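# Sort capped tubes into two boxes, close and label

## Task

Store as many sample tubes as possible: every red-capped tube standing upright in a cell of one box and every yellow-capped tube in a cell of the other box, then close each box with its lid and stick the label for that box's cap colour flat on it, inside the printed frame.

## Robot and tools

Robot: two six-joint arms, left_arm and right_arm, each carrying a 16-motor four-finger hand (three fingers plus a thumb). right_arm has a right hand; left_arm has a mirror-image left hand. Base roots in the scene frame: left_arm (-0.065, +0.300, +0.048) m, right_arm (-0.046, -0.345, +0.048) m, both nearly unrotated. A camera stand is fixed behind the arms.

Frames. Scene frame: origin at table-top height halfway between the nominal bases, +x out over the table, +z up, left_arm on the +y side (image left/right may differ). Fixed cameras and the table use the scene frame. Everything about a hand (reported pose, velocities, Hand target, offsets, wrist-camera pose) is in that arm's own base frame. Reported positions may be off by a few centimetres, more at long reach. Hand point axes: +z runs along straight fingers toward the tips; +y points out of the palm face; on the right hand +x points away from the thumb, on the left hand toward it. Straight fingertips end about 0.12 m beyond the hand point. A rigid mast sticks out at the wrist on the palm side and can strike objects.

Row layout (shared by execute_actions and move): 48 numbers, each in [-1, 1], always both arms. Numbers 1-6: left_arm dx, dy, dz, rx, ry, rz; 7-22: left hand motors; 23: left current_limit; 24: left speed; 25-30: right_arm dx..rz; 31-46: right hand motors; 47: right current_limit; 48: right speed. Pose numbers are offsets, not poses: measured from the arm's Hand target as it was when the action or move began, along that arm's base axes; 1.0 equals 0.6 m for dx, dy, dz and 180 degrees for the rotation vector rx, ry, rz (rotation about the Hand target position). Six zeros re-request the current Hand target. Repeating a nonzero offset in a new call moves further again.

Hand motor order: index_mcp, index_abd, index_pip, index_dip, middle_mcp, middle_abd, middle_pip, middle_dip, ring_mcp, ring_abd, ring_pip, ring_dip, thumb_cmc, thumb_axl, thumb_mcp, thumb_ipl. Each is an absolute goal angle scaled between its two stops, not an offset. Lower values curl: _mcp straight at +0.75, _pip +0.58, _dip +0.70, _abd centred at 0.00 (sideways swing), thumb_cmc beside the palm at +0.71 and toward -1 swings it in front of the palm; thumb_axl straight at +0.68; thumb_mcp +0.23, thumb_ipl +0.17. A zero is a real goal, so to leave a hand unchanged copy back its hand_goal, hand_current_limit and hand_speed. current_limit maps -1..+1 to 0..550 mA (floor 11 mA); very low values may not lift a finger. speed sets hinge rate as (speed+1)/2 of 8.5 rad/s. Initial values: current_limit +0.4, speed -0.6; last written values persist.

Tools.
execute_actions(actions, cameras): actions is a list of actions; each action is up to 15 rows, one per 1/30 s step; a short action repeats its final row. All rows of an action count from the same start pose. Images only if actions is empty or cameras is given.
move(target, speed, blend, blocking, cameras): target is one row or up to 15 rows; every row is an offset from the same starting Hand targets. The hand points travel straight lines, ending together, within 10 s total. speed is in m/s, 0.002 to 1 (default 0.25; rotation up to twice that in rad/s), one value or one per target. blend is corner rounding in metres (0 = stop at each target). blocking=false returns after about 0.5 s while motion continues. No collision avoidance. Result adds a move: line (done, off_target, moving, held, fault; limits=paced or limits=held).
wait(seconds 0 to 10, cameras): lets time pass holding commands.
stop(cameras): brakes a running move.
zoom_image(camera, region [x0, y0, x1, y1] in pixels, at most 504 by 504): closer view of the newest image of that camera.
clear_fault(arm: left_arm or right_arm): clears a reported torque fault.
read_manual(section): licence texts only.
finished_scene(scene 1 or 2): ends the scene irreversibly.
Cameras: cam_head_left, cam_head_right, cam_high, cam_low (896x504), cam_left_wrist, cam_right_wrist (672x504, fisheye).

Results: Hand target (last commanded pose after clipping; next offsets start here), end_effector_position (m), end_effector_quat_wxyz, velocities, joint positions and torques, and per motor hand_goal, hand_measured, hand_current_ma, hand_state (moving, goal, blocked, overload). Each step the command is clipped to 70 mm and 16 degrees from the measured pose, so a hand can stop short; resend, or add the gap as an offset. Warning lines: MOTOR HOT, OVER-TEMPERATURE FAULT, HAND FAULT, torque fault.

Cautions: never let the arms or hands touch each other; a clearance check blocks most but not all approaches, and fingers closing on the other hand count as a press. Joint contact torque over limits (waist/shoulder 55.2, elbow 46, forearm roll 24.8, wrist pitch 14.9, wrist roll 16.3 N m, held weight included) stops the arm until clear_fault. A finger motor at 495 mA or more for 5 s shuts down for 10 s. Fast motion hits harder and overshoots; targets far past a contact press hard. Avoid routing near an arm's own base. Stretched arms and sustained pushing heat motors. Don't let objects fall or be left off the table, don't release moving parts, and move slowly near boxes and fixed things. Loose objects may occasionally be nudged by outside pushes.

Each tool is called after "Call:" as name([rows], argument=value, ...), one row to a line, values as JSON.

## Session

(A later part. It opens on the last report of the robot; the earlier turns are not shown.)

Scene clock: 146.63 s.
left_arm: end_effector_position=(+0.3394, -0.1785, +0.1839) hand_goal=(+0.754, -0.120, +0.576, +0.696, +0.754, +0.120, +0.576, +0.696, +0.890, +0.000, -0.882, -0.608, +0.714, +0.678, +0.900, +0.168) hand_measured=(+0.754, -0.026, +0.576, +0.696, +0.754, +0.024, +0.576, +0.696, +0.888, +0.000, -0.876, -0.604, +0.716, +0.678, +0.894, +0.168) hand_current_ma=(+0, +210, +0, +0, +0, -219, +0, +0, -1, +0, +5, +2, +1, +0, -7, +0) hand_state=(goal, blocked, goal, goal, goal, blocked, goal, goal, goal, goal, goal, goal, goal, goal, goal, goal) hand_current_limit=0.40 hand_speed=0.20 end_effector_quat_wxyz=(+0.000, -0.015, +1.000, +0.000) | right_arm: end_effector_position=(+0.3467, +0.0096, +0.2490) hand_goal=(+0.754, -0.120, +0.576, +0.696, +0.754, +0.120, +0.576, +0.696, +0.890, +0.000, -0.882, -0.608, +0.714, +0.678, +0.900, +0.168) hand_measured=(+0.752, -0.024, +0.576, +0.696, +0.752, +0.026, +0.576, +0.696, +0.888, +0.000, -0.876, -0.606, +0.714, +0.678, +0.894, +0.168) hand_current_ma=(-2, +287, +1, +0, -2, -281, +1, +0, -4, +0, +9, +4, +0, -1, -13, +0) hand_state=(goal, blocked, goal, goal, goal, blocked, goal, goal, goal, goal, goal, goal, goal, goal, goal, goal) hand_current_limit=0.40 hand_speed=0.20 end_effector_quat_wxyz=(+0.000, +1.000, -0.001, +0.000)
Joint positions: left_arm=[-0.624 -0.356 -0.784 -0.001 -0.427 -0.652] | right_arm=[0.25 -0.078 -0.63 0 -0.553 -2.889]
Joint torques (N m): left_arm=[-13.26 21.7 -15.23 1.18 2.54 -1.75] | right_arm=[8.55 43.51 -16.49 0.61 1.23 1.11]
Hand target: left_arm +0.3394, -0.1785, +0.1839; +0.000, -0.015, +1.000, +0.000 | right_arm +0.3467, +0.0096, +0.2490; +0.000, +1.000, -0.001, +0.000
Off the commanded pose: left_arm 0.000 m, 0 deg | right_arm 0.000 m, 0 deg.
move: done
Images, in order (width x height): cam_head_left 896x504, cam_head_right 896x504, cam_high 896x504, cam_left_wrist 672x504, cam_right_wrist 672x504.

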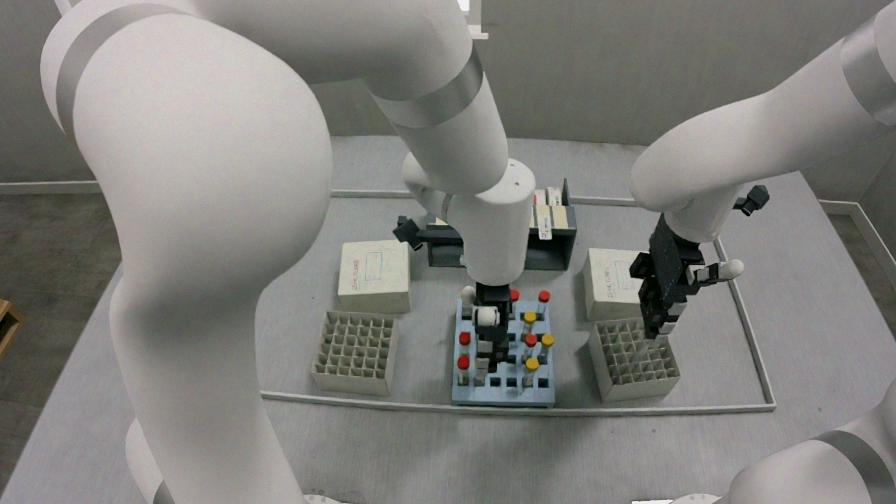

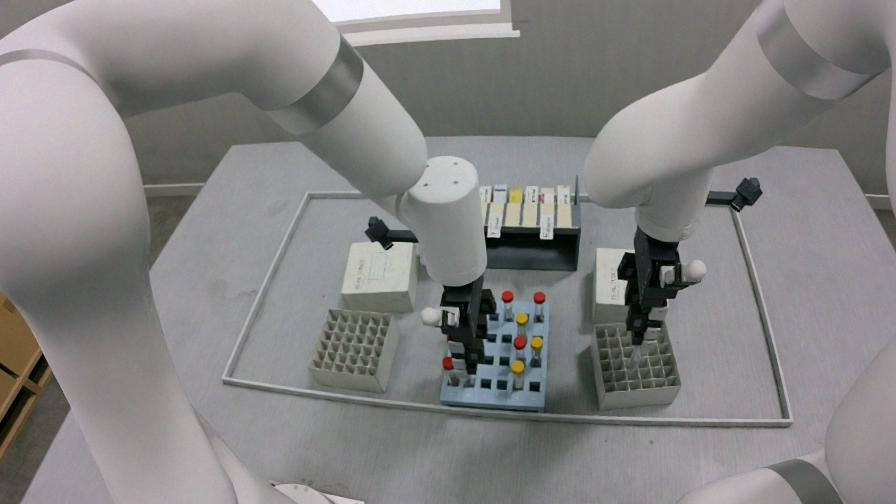

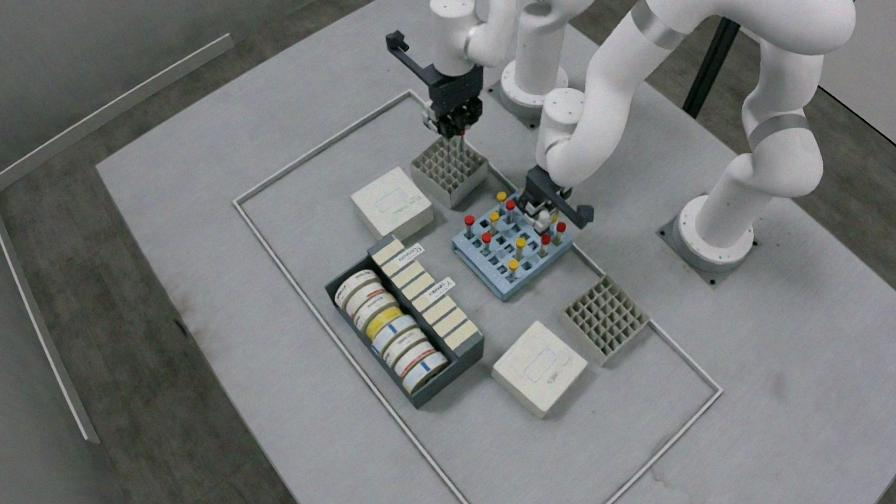

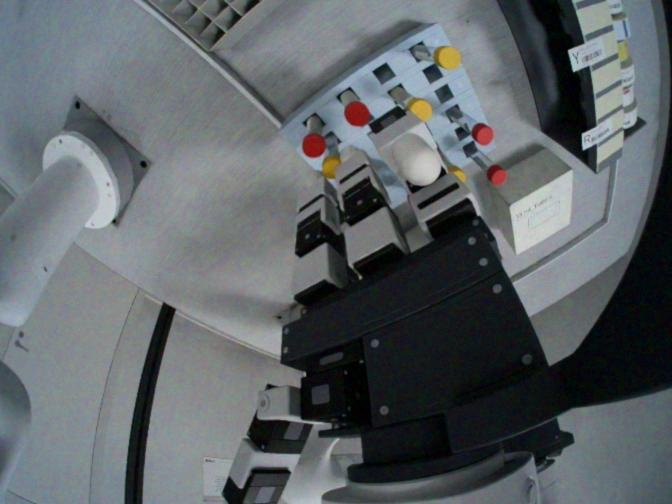

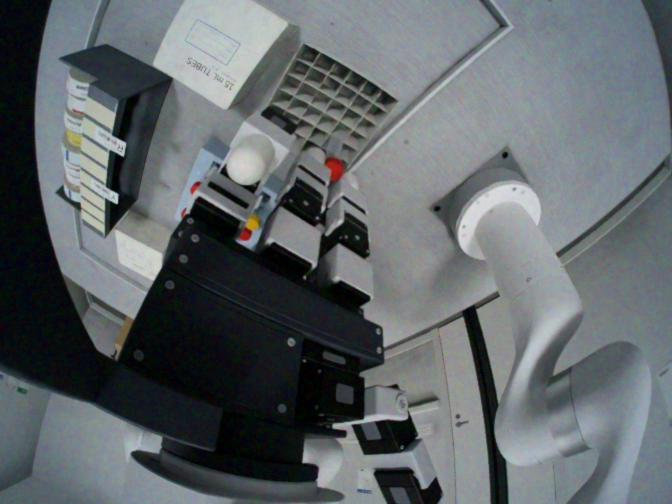

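Call:
move([
  [0,0,0.1183,0,0,0,0.754,-0.12,0.576,0.696,0.754,0.12,0.576,0.696,0.89,0,-0.883,-0.609,0.714,0.678,0.9,0.168,0.4,0.2,-0.0017,0,-0.1183,0,0,0,0.754,-0.12,0.576,0.696,0.754,0.12,0.576,0.696,0.89,0,-0.883,-0.609,0.714,0.678,0.9,0.168,0.4,0.2],
  [0,0,0.1183,0,0,0,0.754,-0.12,0.576,0.696,0.754,0.12,0.576,0.696,0.89,0,-0.883,-0.609,0.714,0.678,0.9,0.168,0.4,0.2,-0.0017,0,-0.1183,0,0,0,0.754,0.05,0.576,0.696,0.754,-0.03,0.576,0.696,0.89,0,-0.883,-0.609,0.714,0.678,0.9,0.168,0.4,0.2],
  [0,0,0.225,0,0,0,0.754,-0.12,0.576,0.696,0.754,0.12,0.576,0.696,0.89,0,-0.883,-0.609,0.714,0.678,0.9,0.168,0.4,0.2,-0.0017,0,0,0,0,0,0.754,0.05,0.576,0.696,0.754,-0.03,0.576,0.696,0.89,0,-0.883,-0.609,0.714,0.678,0.9,0.168,0.4,0.2],
  [0.0333,0.4158,0.1935,0,0,0,0.754,-0.12,0.576,0.696,0.754,0.12,0.576,0.696,0.89,0,-0.883,-0.609,0.714,0.678,0.9,0.168,0.4,0.2,-0.0463,0.5332,0.035,0,0,0,0.754,0.05,0.576,0.696,0.754,-0.03,0.576,0.696,0.89,0,-0.883,-0.609,0.714,0.678,0.9,0.168,0.4,0.2],
  [0.0333,0.4158,0.1102,0,0,0,0.754,-0.12,0.576,0.696,0.754,0.12,0.576,0.696,0.89,0,-0.883,-0.609,0.714,0.678,0.9,0.168,0.4,0.2,-0.0463,0.5332,-0.0567,0,0,0,0.754,0.05,0.576,0.696,0.754,-0.03,0.576,0.696,0.89,0,-0.883,-0.609,0.714,0.678,0.9,0.168,0.4,0.2],
], speed=[0.15,0.15,0.25,0.35,0.2], blend=[0,0,0.02,0.02,0], cameras=["cam_head_left","cam_head_right","cam_high","cam_left_wrist","cam_right_wrist"])

Call:
zoom_image(camera="cam_head_right", region=[590, 310, 690, 410])

Call:
zoom_image(camera="cam_head_left", region=[300, 300, 420, 410])

Call:
zoom_image(camera="cam_head_right", region=[300, 300, 420, 410])

Call:
zoom_image(camera="cam_right_wrist", region=[260, 80, 400, 220])

Call:
zoom_image(camera="cam_high", region=[550, 250, 670, 370])

Call:
zoom_image(camera="cam_left_wrist", region=[250, 40, 400, 200])

Scene clock: 163.17 s.
left_arm: end_effector_position=(+0.3593, +0.0709, +0.2501) hand_goal=(+0.754, -0.120, +0.576, +0.696, +0.754, +0.120, +0.576, +0.696, +0.890, +0.000, -0.882, -0.608, +0.714, +0.678, +0.900, +0.168) hand_measured=(+0.754, -0.026, +0.576, +0.696, +0.754, +0.024, +0.576, +0.696, +0.888, +0.000, -0.876, -0.604, +0.716, +0.678, +0.894, +0.168) hand_current_ma=(+0, +210, +0, +0, +0, -220, +0, +0, -1, +0, +5, +2, +1, +0, -7, +0) hand_state=(goal, blocked, goal, goal, goal, blocked, goal, goal, goal, goal, goal, goal, goal, goal, goal, goal) hand_current_limit=0.40 hand_speed=0.20 end_effector_quat_wxyz=(+0.000, -0.015, +1.000, +0.000) | right_arm: end_effector_position=(+0.3188, +0.3295, +0.2149) hand_goal=(+0.754, +0.050, +0.576, +0.696, +0.754, -0.030, +0.576, +0.696, +0.890, +0.000, -0.882, -0.608, +0.714, +0.678, +0.900, +0.168) hand_measured=(+0.752, +0.052, +0.576, +0.696, +0.752, -0.034, +0.576, +0.696, +0.888, +0.000, -0.876, -0.606, +0.714, +0.678, +0.894, +0.168) hand_current_ma=(-1, +3, +1, +0, -2, -4, +1, +0, -2, +0, +9, +4, +0, -1, -12, +0) hand_state=(goal, goal, goal, goal, goal, goal, goal, goal, goal, goal, goal, goal, goal, goal, goal, goal) hand_current_limit=0.40 hand_speed=0.20 end_effector_quat_wxyz=(+0.000, +1.000, -0.001, +0.000)
Joint positions: left_arm=[-0.034 -0.083 -0.639 -0.002 -0.556 -0.062] | right_arm=[0.881 -0.478 -1.054 0 -0.577 -2.258]
Joint torques (N m): left_arm=[15.9 12.64 -11.18 0.4 2.85 1.68] | right_arm=[8.97 30.55 -39.17 -3.74 1.26 1.08]
Hand target: left_arm +0.3593, +0.0709, +0.2501; +0.000, -0.015, +1.000, +0.000 | right_arm +0.3189, +0.3295, +0.2150; +0.000, +1.000, -0.001, +0.000
Off the commanded pose: left_arm 0.000 m, 0 deg | right_arm 0.000 m, 0 deg.
move: done
Images, in order (width x height): cam_head_left 896x504, cam_head_right 896x504, cam_high 896x504, cam_left_wrist 672x504, cam_right_wrist 672x504.

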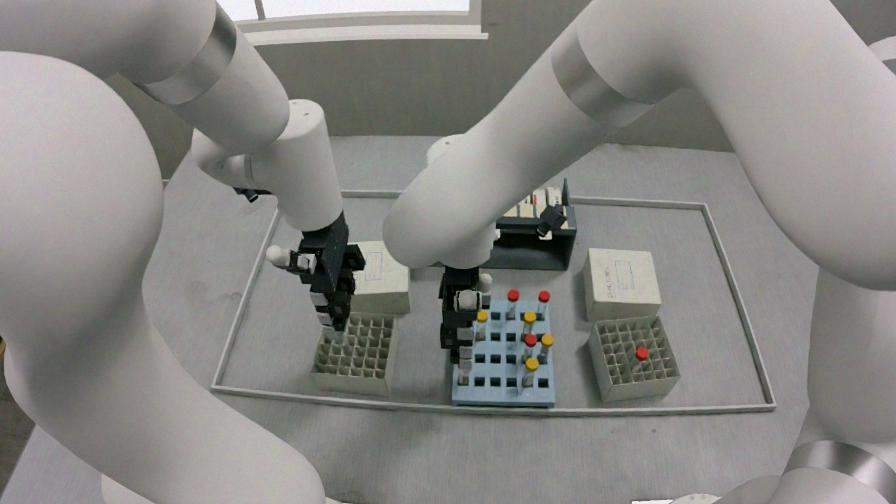

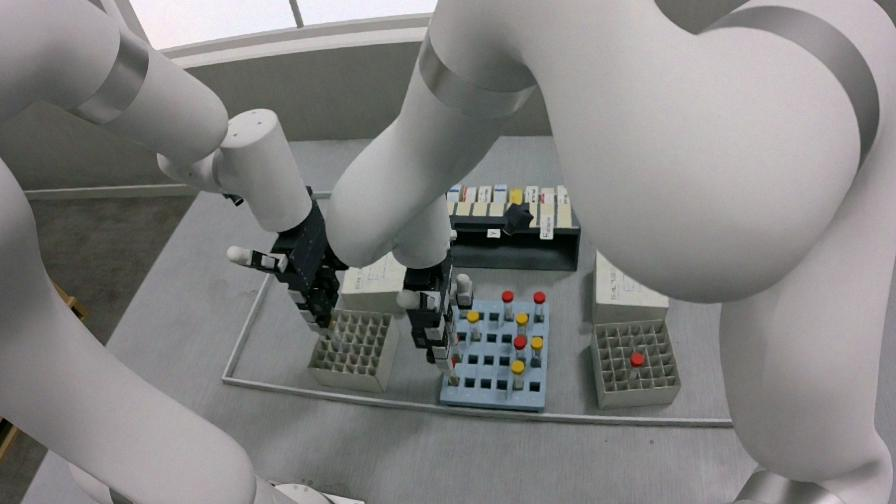

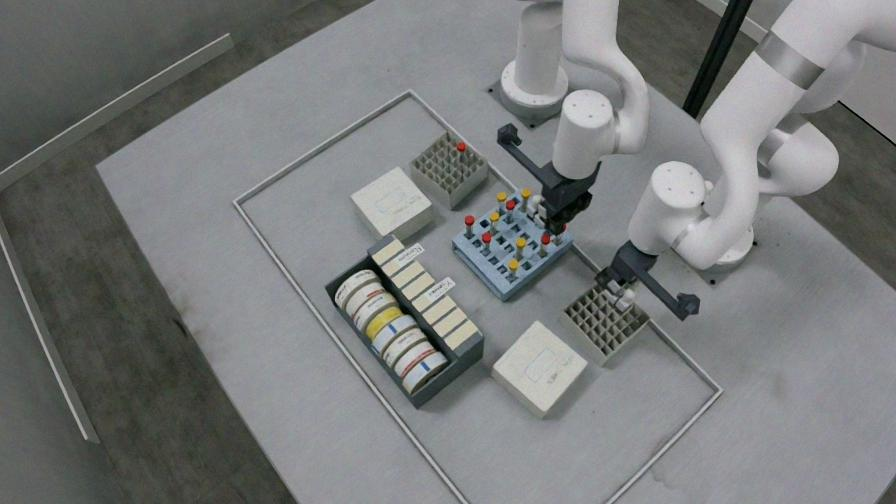

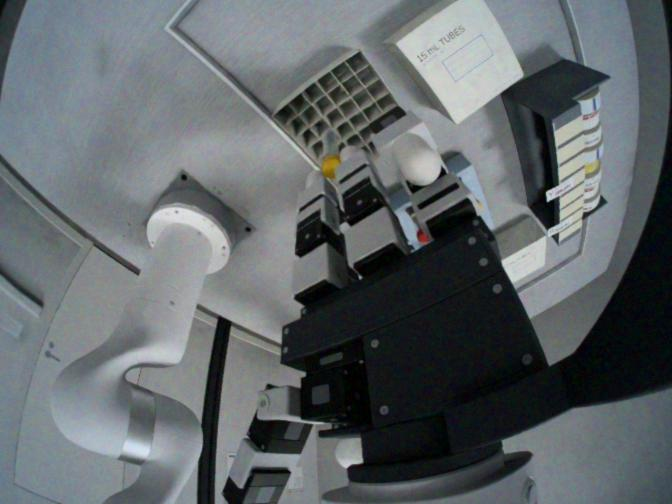

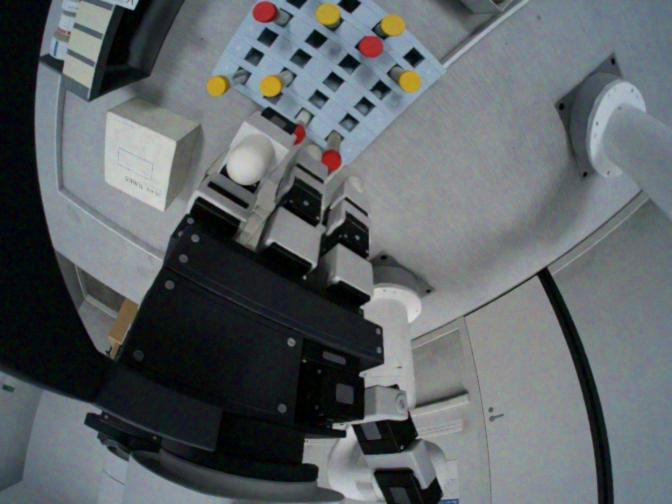

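Scaled by 5.040 from the camera's 896x504 image, which has a finer 1280x720 frame.

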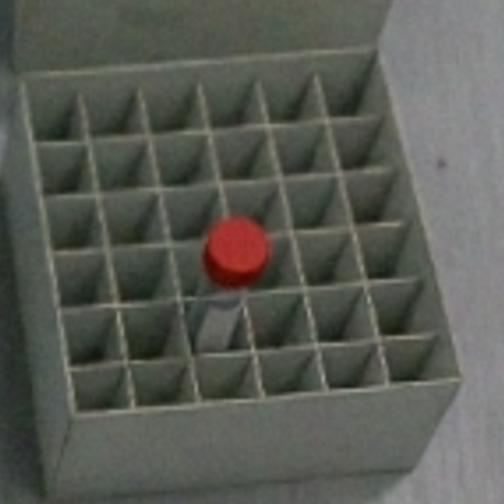

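Scaled by 4.200 from the camera's 896x504 image, which has a finer 1280x720 frame.

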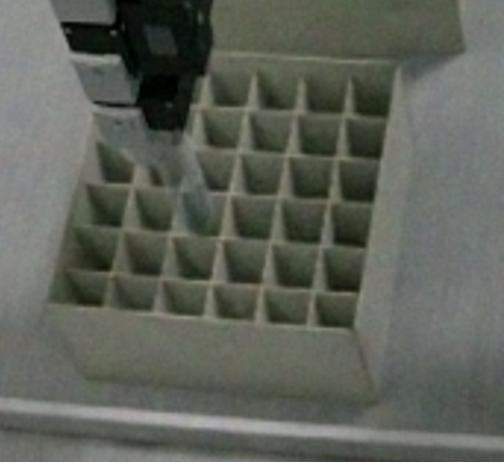

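Scaled by 4.200 from the camera's 896x504 image, which has a finer 1280x720 frame.

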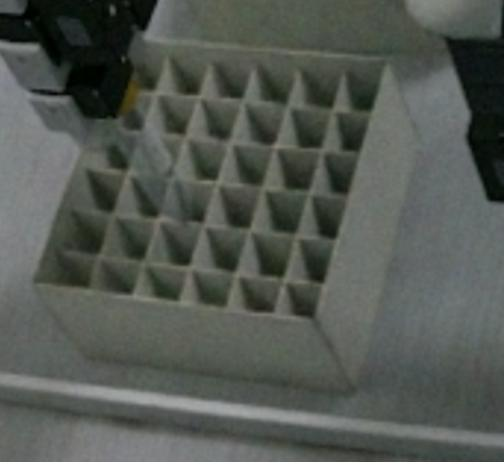

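Scaled by 3.600 from the camera's 672x504 image, which has a finer 960x720 frame.

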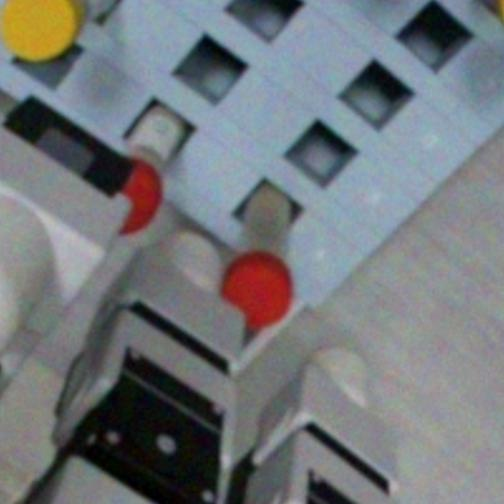

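Scaled by 4.200 from the camera's 896x504 image, which has a finer 1280x720 frame.

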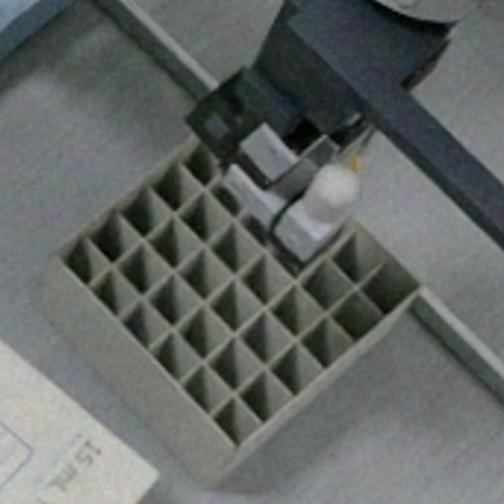

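Scaled by 3.150 from the camera's 672x504 image, which has a finer 960x720 frame.

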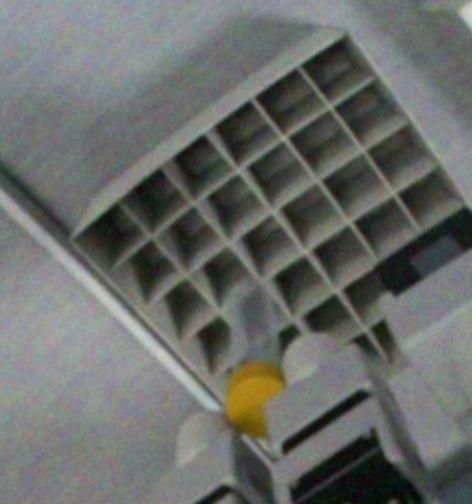

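Call:
zoom_image(camera="cam_head_left", region=[430, 290, 540, 410])

Call:
zoom_image(camera="cam_head_right", region=[400, 290, 510, 410])

Call:
zoom_image(camera="cam_high", region=[510, 160, 620, 270])

Scaled by 4.200 from the camera's 896x504 image, which has a finer 1280x720 frame.

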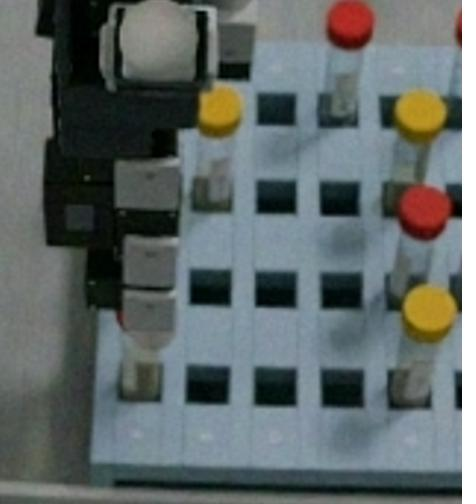

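Scaled by 4.200 from the camera's 896x504 image, which has a finer 1280x720 frame.

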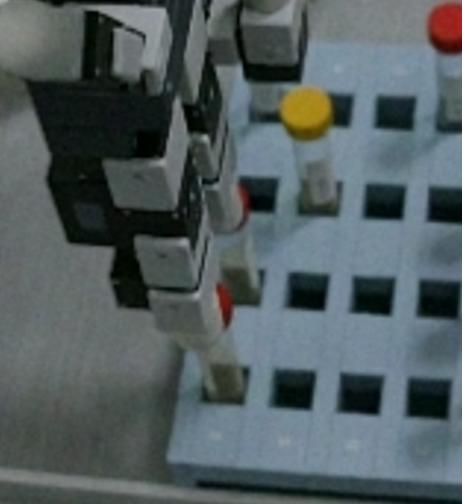

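Scaled by 4.582 from the camera's 896x504 image, which has a finer 1280x720 frame.

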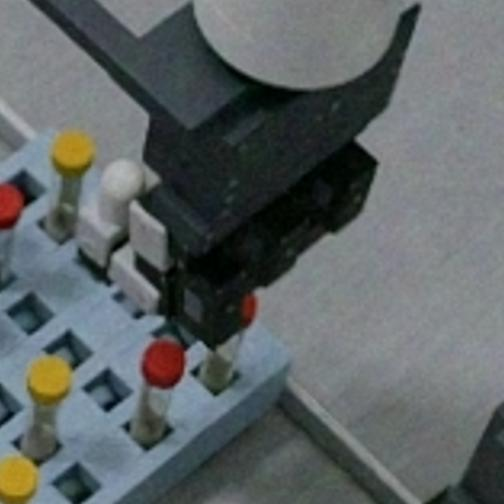

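Call:
zoom_image(camera="cam_head_left", region=[445, 345, 485, 390])

Call:
zoom_image(camera="cam_head_right", region=[430, 345, 470, 390])

Call:
zoom_image(camera="cam_right_wrist", region=[290, 120, 380, 200])

Scaled by 11.200 from the camera's 896x504 image, which has a finer 1280x720 frame.

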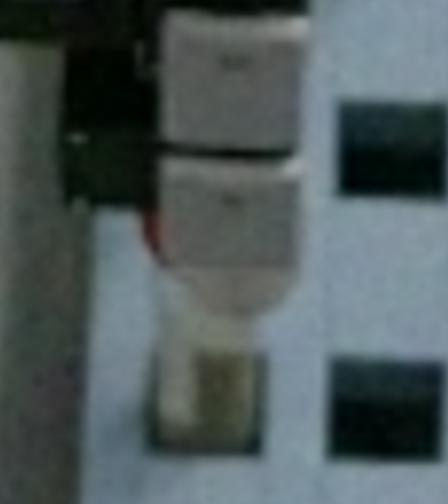

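Scaled by 11.200 from the camera's 896x504 image, which has a finer 1280x720 frame.

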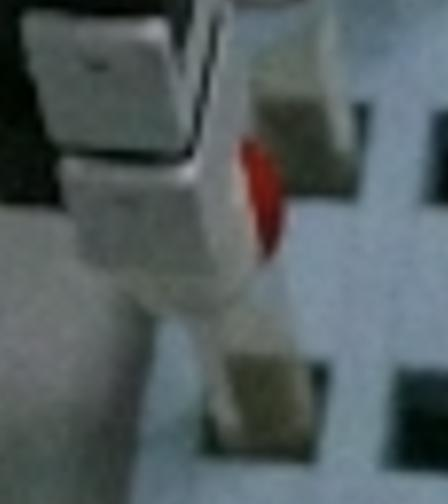

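Scaled by 5.600 from the camera's 672x504 image, which has a finer 960x720 frame.

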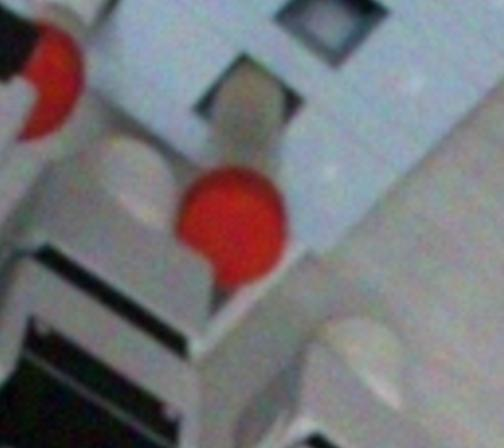

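Call:
move([
  [-0.0017,0,-0.12,0,0,0,0.754,-0.12,0.576,0.696,0.754,0.12,0.576,0.696,0.89,0,-0.883,-0.609,0.714,0.678,0.9,0.168,0.4,0.2,-0.0017,0.0067,-0.0517,0,0,0,0.754,0.05,0.576,0.696,0.754,-0.03,0.576,0.696,0.89,0,-0.883,-0.609,0.714,0.678,0.9,0.168,0.4,0.2],
  [-0.0017,0,-0.12,0,0,0,0.754,0.05,0.576,0.696,0.754,-0.03,0.576,0.696,0.89,0,-0.883,-0.609,0.714,0.678,0.9,0.168,0.4,0.2,-0.0017,0.0067,-0.0517,0,0,0,0.754,-0.12,0.576,0.696,0.754,0.12,0.576,0.696,0.89,0,-0.883,-0.609,0.714,0.678,0.9,0.168,0.4,0.2],
  [-0.0017,0,0.0333,0,0,0,0.754,0.05,0.576,0.696,0.754,-0.03,0.576,0.696,0.89,0,-0.883,-0.609,0.714,0.678,0.9,0.168,0.4,0.2,-0.0017,0.0067,0.1733,0,0,0,0.754,-0.12,0.576,0.696,0.754,0.12,0.576,0.696,0.89,0,-0.883,-0.609,0.714,0.678,0.9,0.168,0.4,0.2],
  [-0.0297,-0.5602,0.0333,0,0,0,0.754,0.05,0.576,0.696,0.754,-0.03,0.576,0.696,0.89,0,-0.883,-0.609,0.714,0.678,0.9,0.168,0.4,0.2,0.1532,-0.5302,0.1417,0,0,0,0.754,-0.12,0.576,0.696,0.754,0.12,0.576,0.696,0.89,0,-0.883,-0.609,0.714,0.678,0.9,0.168,0.4,0.2],
  [-0.0297,-0.5602,-0.0585,0,0,0,0.754,0.05,0.576,0.696,0.754,-0.03,0.576,0.696,0.89,0,-0.883,-0.609,0.714,0.678,0.9,0.168,0.4,0.2,0.1532,-0.5302,0.0583,0,0,0,0.754,-0.12,0.576,0.696,0.754,0.12,0.576,0.696,0.89,0,-0.883,-0.609,0.714,0.678,0.9,0.168,0.4,0.2],
], speed=[0.15,0.15,0.25,0.35,0.2], blend=[0,0,0.02,0.02,0], cameras=["cam_head_left","cam_head_right","cam_high","cam_left_wrist","cam_right_wrist"])

Call:
zoom_image(camera="cam_head_right", region=[590, 310, 690, 410])

Call:
zoom_image(camera="cam_head_left", region=[590, 310, 690, 410])

Call:
zoom_image(camera="cam_right_wrist", region=[260, 40, 400, 190])

Call:
zoom_image(camera="cam_high", region=[400, 110, 500, 210])

Call:
zoom_image(camera="cam_left_wrist", region=[290, 120, 380, 200])

Call:
zoom_image(camera="cam_head_right", region=[430, 280, 560, 410])

Scene clock: 184.50 s.
left_arm: end_effector_position=(+0.3475, -0.1044, +0.2704) hand_goal=(+0.754, +0.050, +0.576, +0.696, +0.754, -0.030, +0.576, +0.696, +0.890, +0.000, -0.882, -0.608, +0.714, +0.678, +0.900, +0.168) hand_measured=(+0.752, +0.052, +0.576, +0.696, +0.752, -0.034, +0.576, +0.696, +0.890, +0.000, -0.876, -0.606, +0.714, +0.678, +0.894, +0.168) hand_current_ma=(-1, +1, +0, +0, -1, -2, +0, +0, +0, +0, +5, +2, +0, +0, -7, +0) hand_state=(goal, goal, goal, goal, goal, goal, goal, goal, goal, goal, goal, goal, goal, goal, goal, goal) hand_current_limit=0.40 hand_speed=0.20 end_effector_quat_wxyz=(+0.000, -0.013, +1.000, -0.005) | right_arm: end_effector_position=(+0.3875, +0.0921, +0.3047) hand_goal=(+0.754, -0.120, +0.576, +0.696, +0.754, +0.120, +0.576, +0.696, +0.890, +0.000, -0.882, -0.608, +0.714, +0.678, +0.900, +0.168) hand_measured=(+0.752, -0.016, +0.576, +0.696, +0.752, +0.034, +0.576, +0.696, +0.888, +0.000, -0.876, -0.606, +0.714, +0.678, +0.894, +0.168) hand_current_ma=(-1, +320, +1, +0, -2, -249, +1, +0, -2, +0, +9, +4, +0, -1, -12, +0) hand_state=(goal, blocked, goal, goal, goal, blocked, goal, goal, goal, goal, goal, goal, goal, goal, goal, goal) hand_current_limit=0.40 hand_speed=0.20 end_effector_quat_wxyz=(+0.000, +1.000, -0.001, +0.000)
Joint positions: left_arm=[-0.464 -0.122 -0.741 -0.015 -0.616 -0.479] | right_arm=[0.407 -0.143 -0.853 0 -0.71 -2.732]
Joint torques (N m): left_arm=[15.76 34 -9.21 -2.5 2.81 1.6] | right_arm=[-10.18 19.67 -41.46 5.4 0.56 -0.91]
Hand target: left_arm +0.3475, -0.1043, +0.2704; +0.000, -0.013, +1.000, -0.005 (not the last commanded pose) | right_arm +0.3875, +0.0921, +0.3047; +0.000, +1.000, -0.001, +0.000 (not the last commanded pose)
Off the commanded pose: left_arm 0.170 m, 0 deg | right_arm 0.100 m, 0 deg.
move: held (left_arm; a check stopped the path), off_target (right_arm; braked when a check withheld steps of left_arm); path passed 3 of 5 targets; limits=held
pose unreachable (left arm): on one or more control steps of this call, first in action 0 (counted from 0), this arm could not follow its commanded pose, so it was not sent that pose on those steps. It may still have moved: this result reports where it is.
cause: moving toward the commanded pose would bring a part of the arm too close to another arm (a part of this arm just beyond joint 5 (wrist pitch) and a part of the right arm just beyond its joint 4 (forearm roll), 49 mm apart when this arm was first held).
Images, in order (width x height): cam_head_left 896x504, cam_head_right 896x504, cam_high 896x504, cam_left_wrist 672x504, cam_right_wrist 672x504.

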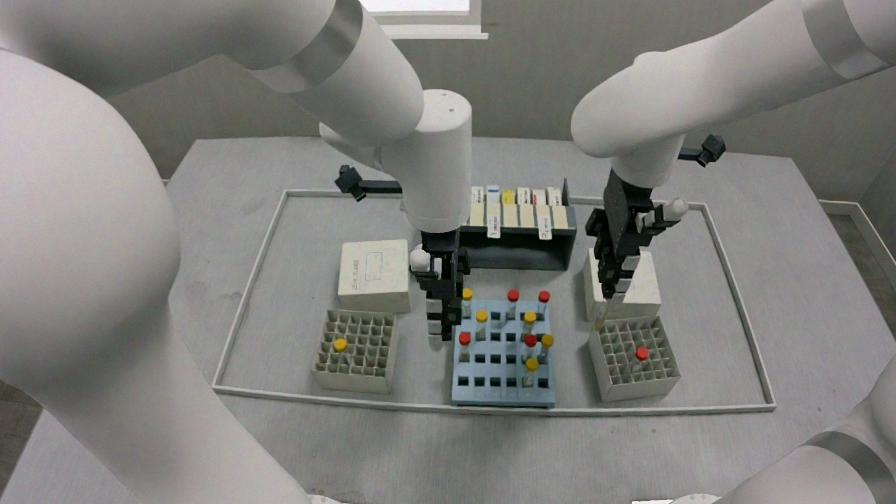

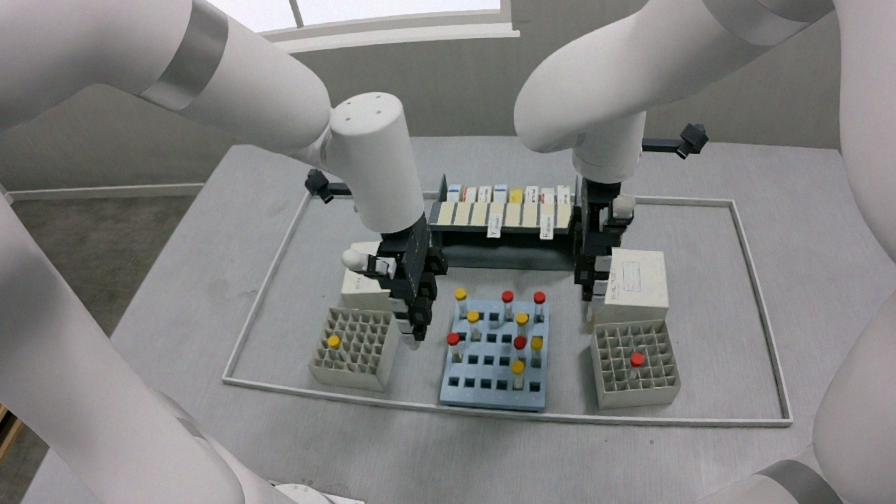

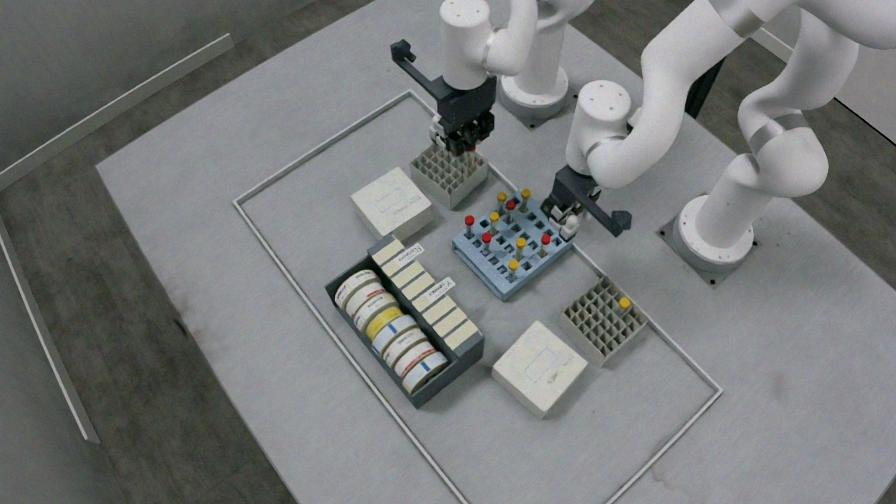

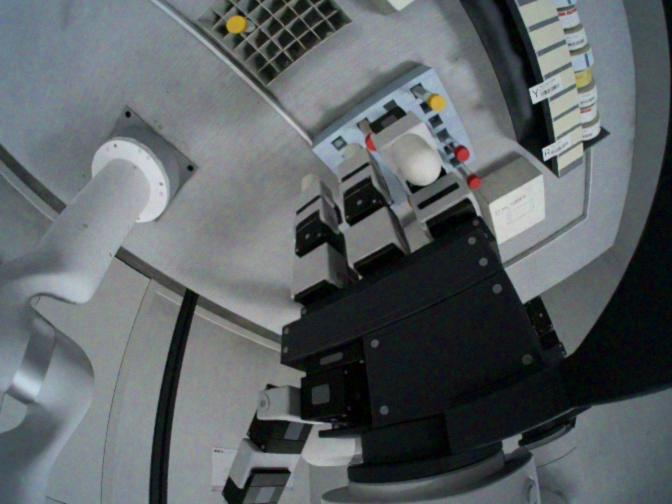

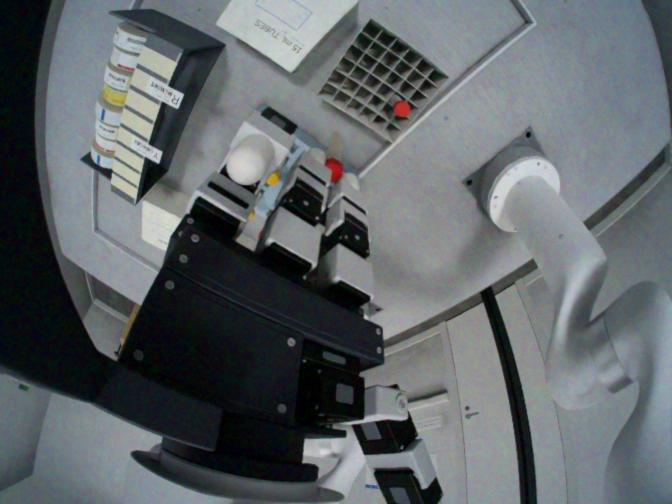

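Scaled by 5.040 from the camera's 896x504 image, which has a finer 1280x720 frame.

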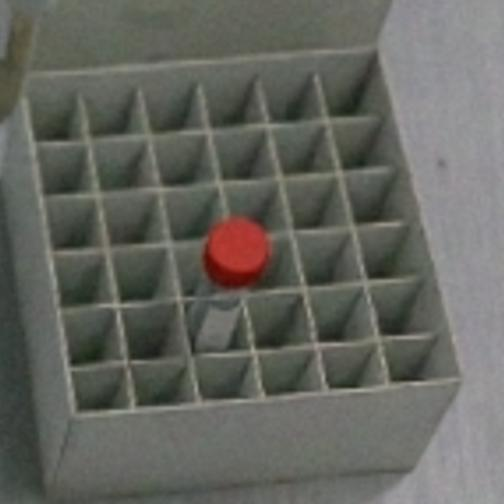

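Scaled by 5.040 from the camera's 896x504 image, which has a finer 1280x720 frame.

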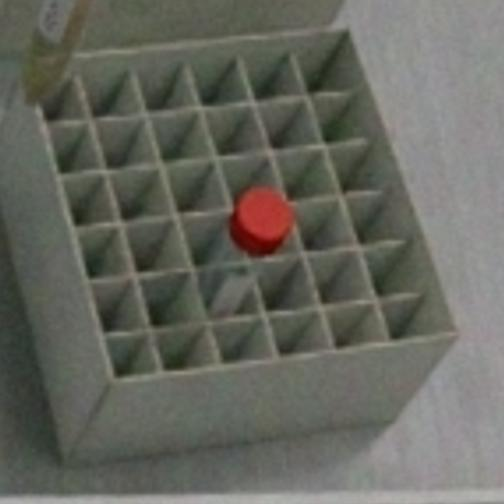

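Scaled by 3.360 from the camera's 672x504 image, which has a finer 960x720 frame.

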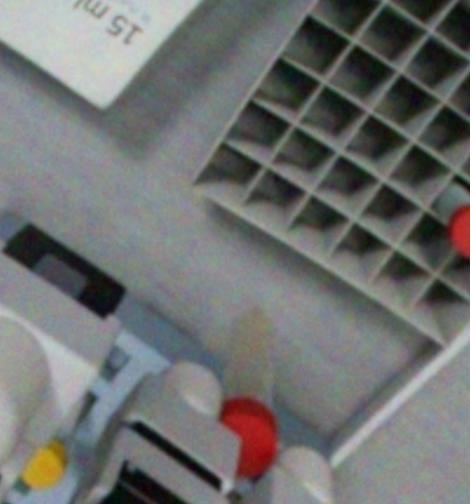

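Scaled by 5.040 from the camera's 896x504 image, which has a finer 1280x720 frame.

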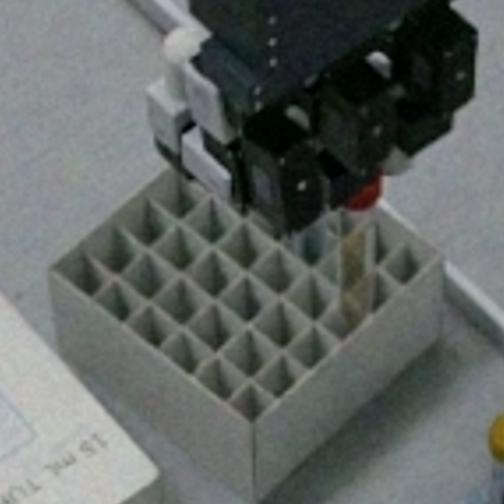

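Scaled by 5.600 from the camera's 672x504 image, which has a finer 960x720 frame.

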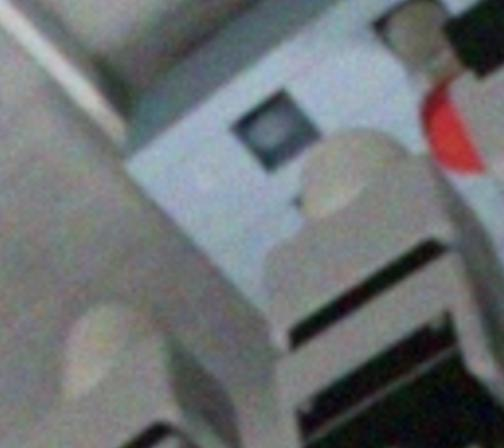

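Scaled by 3.877 from the camera's 896x504 image, which has a finer 1280x720 frame.

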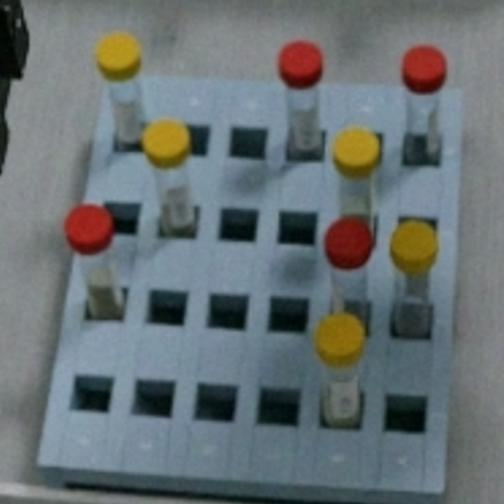

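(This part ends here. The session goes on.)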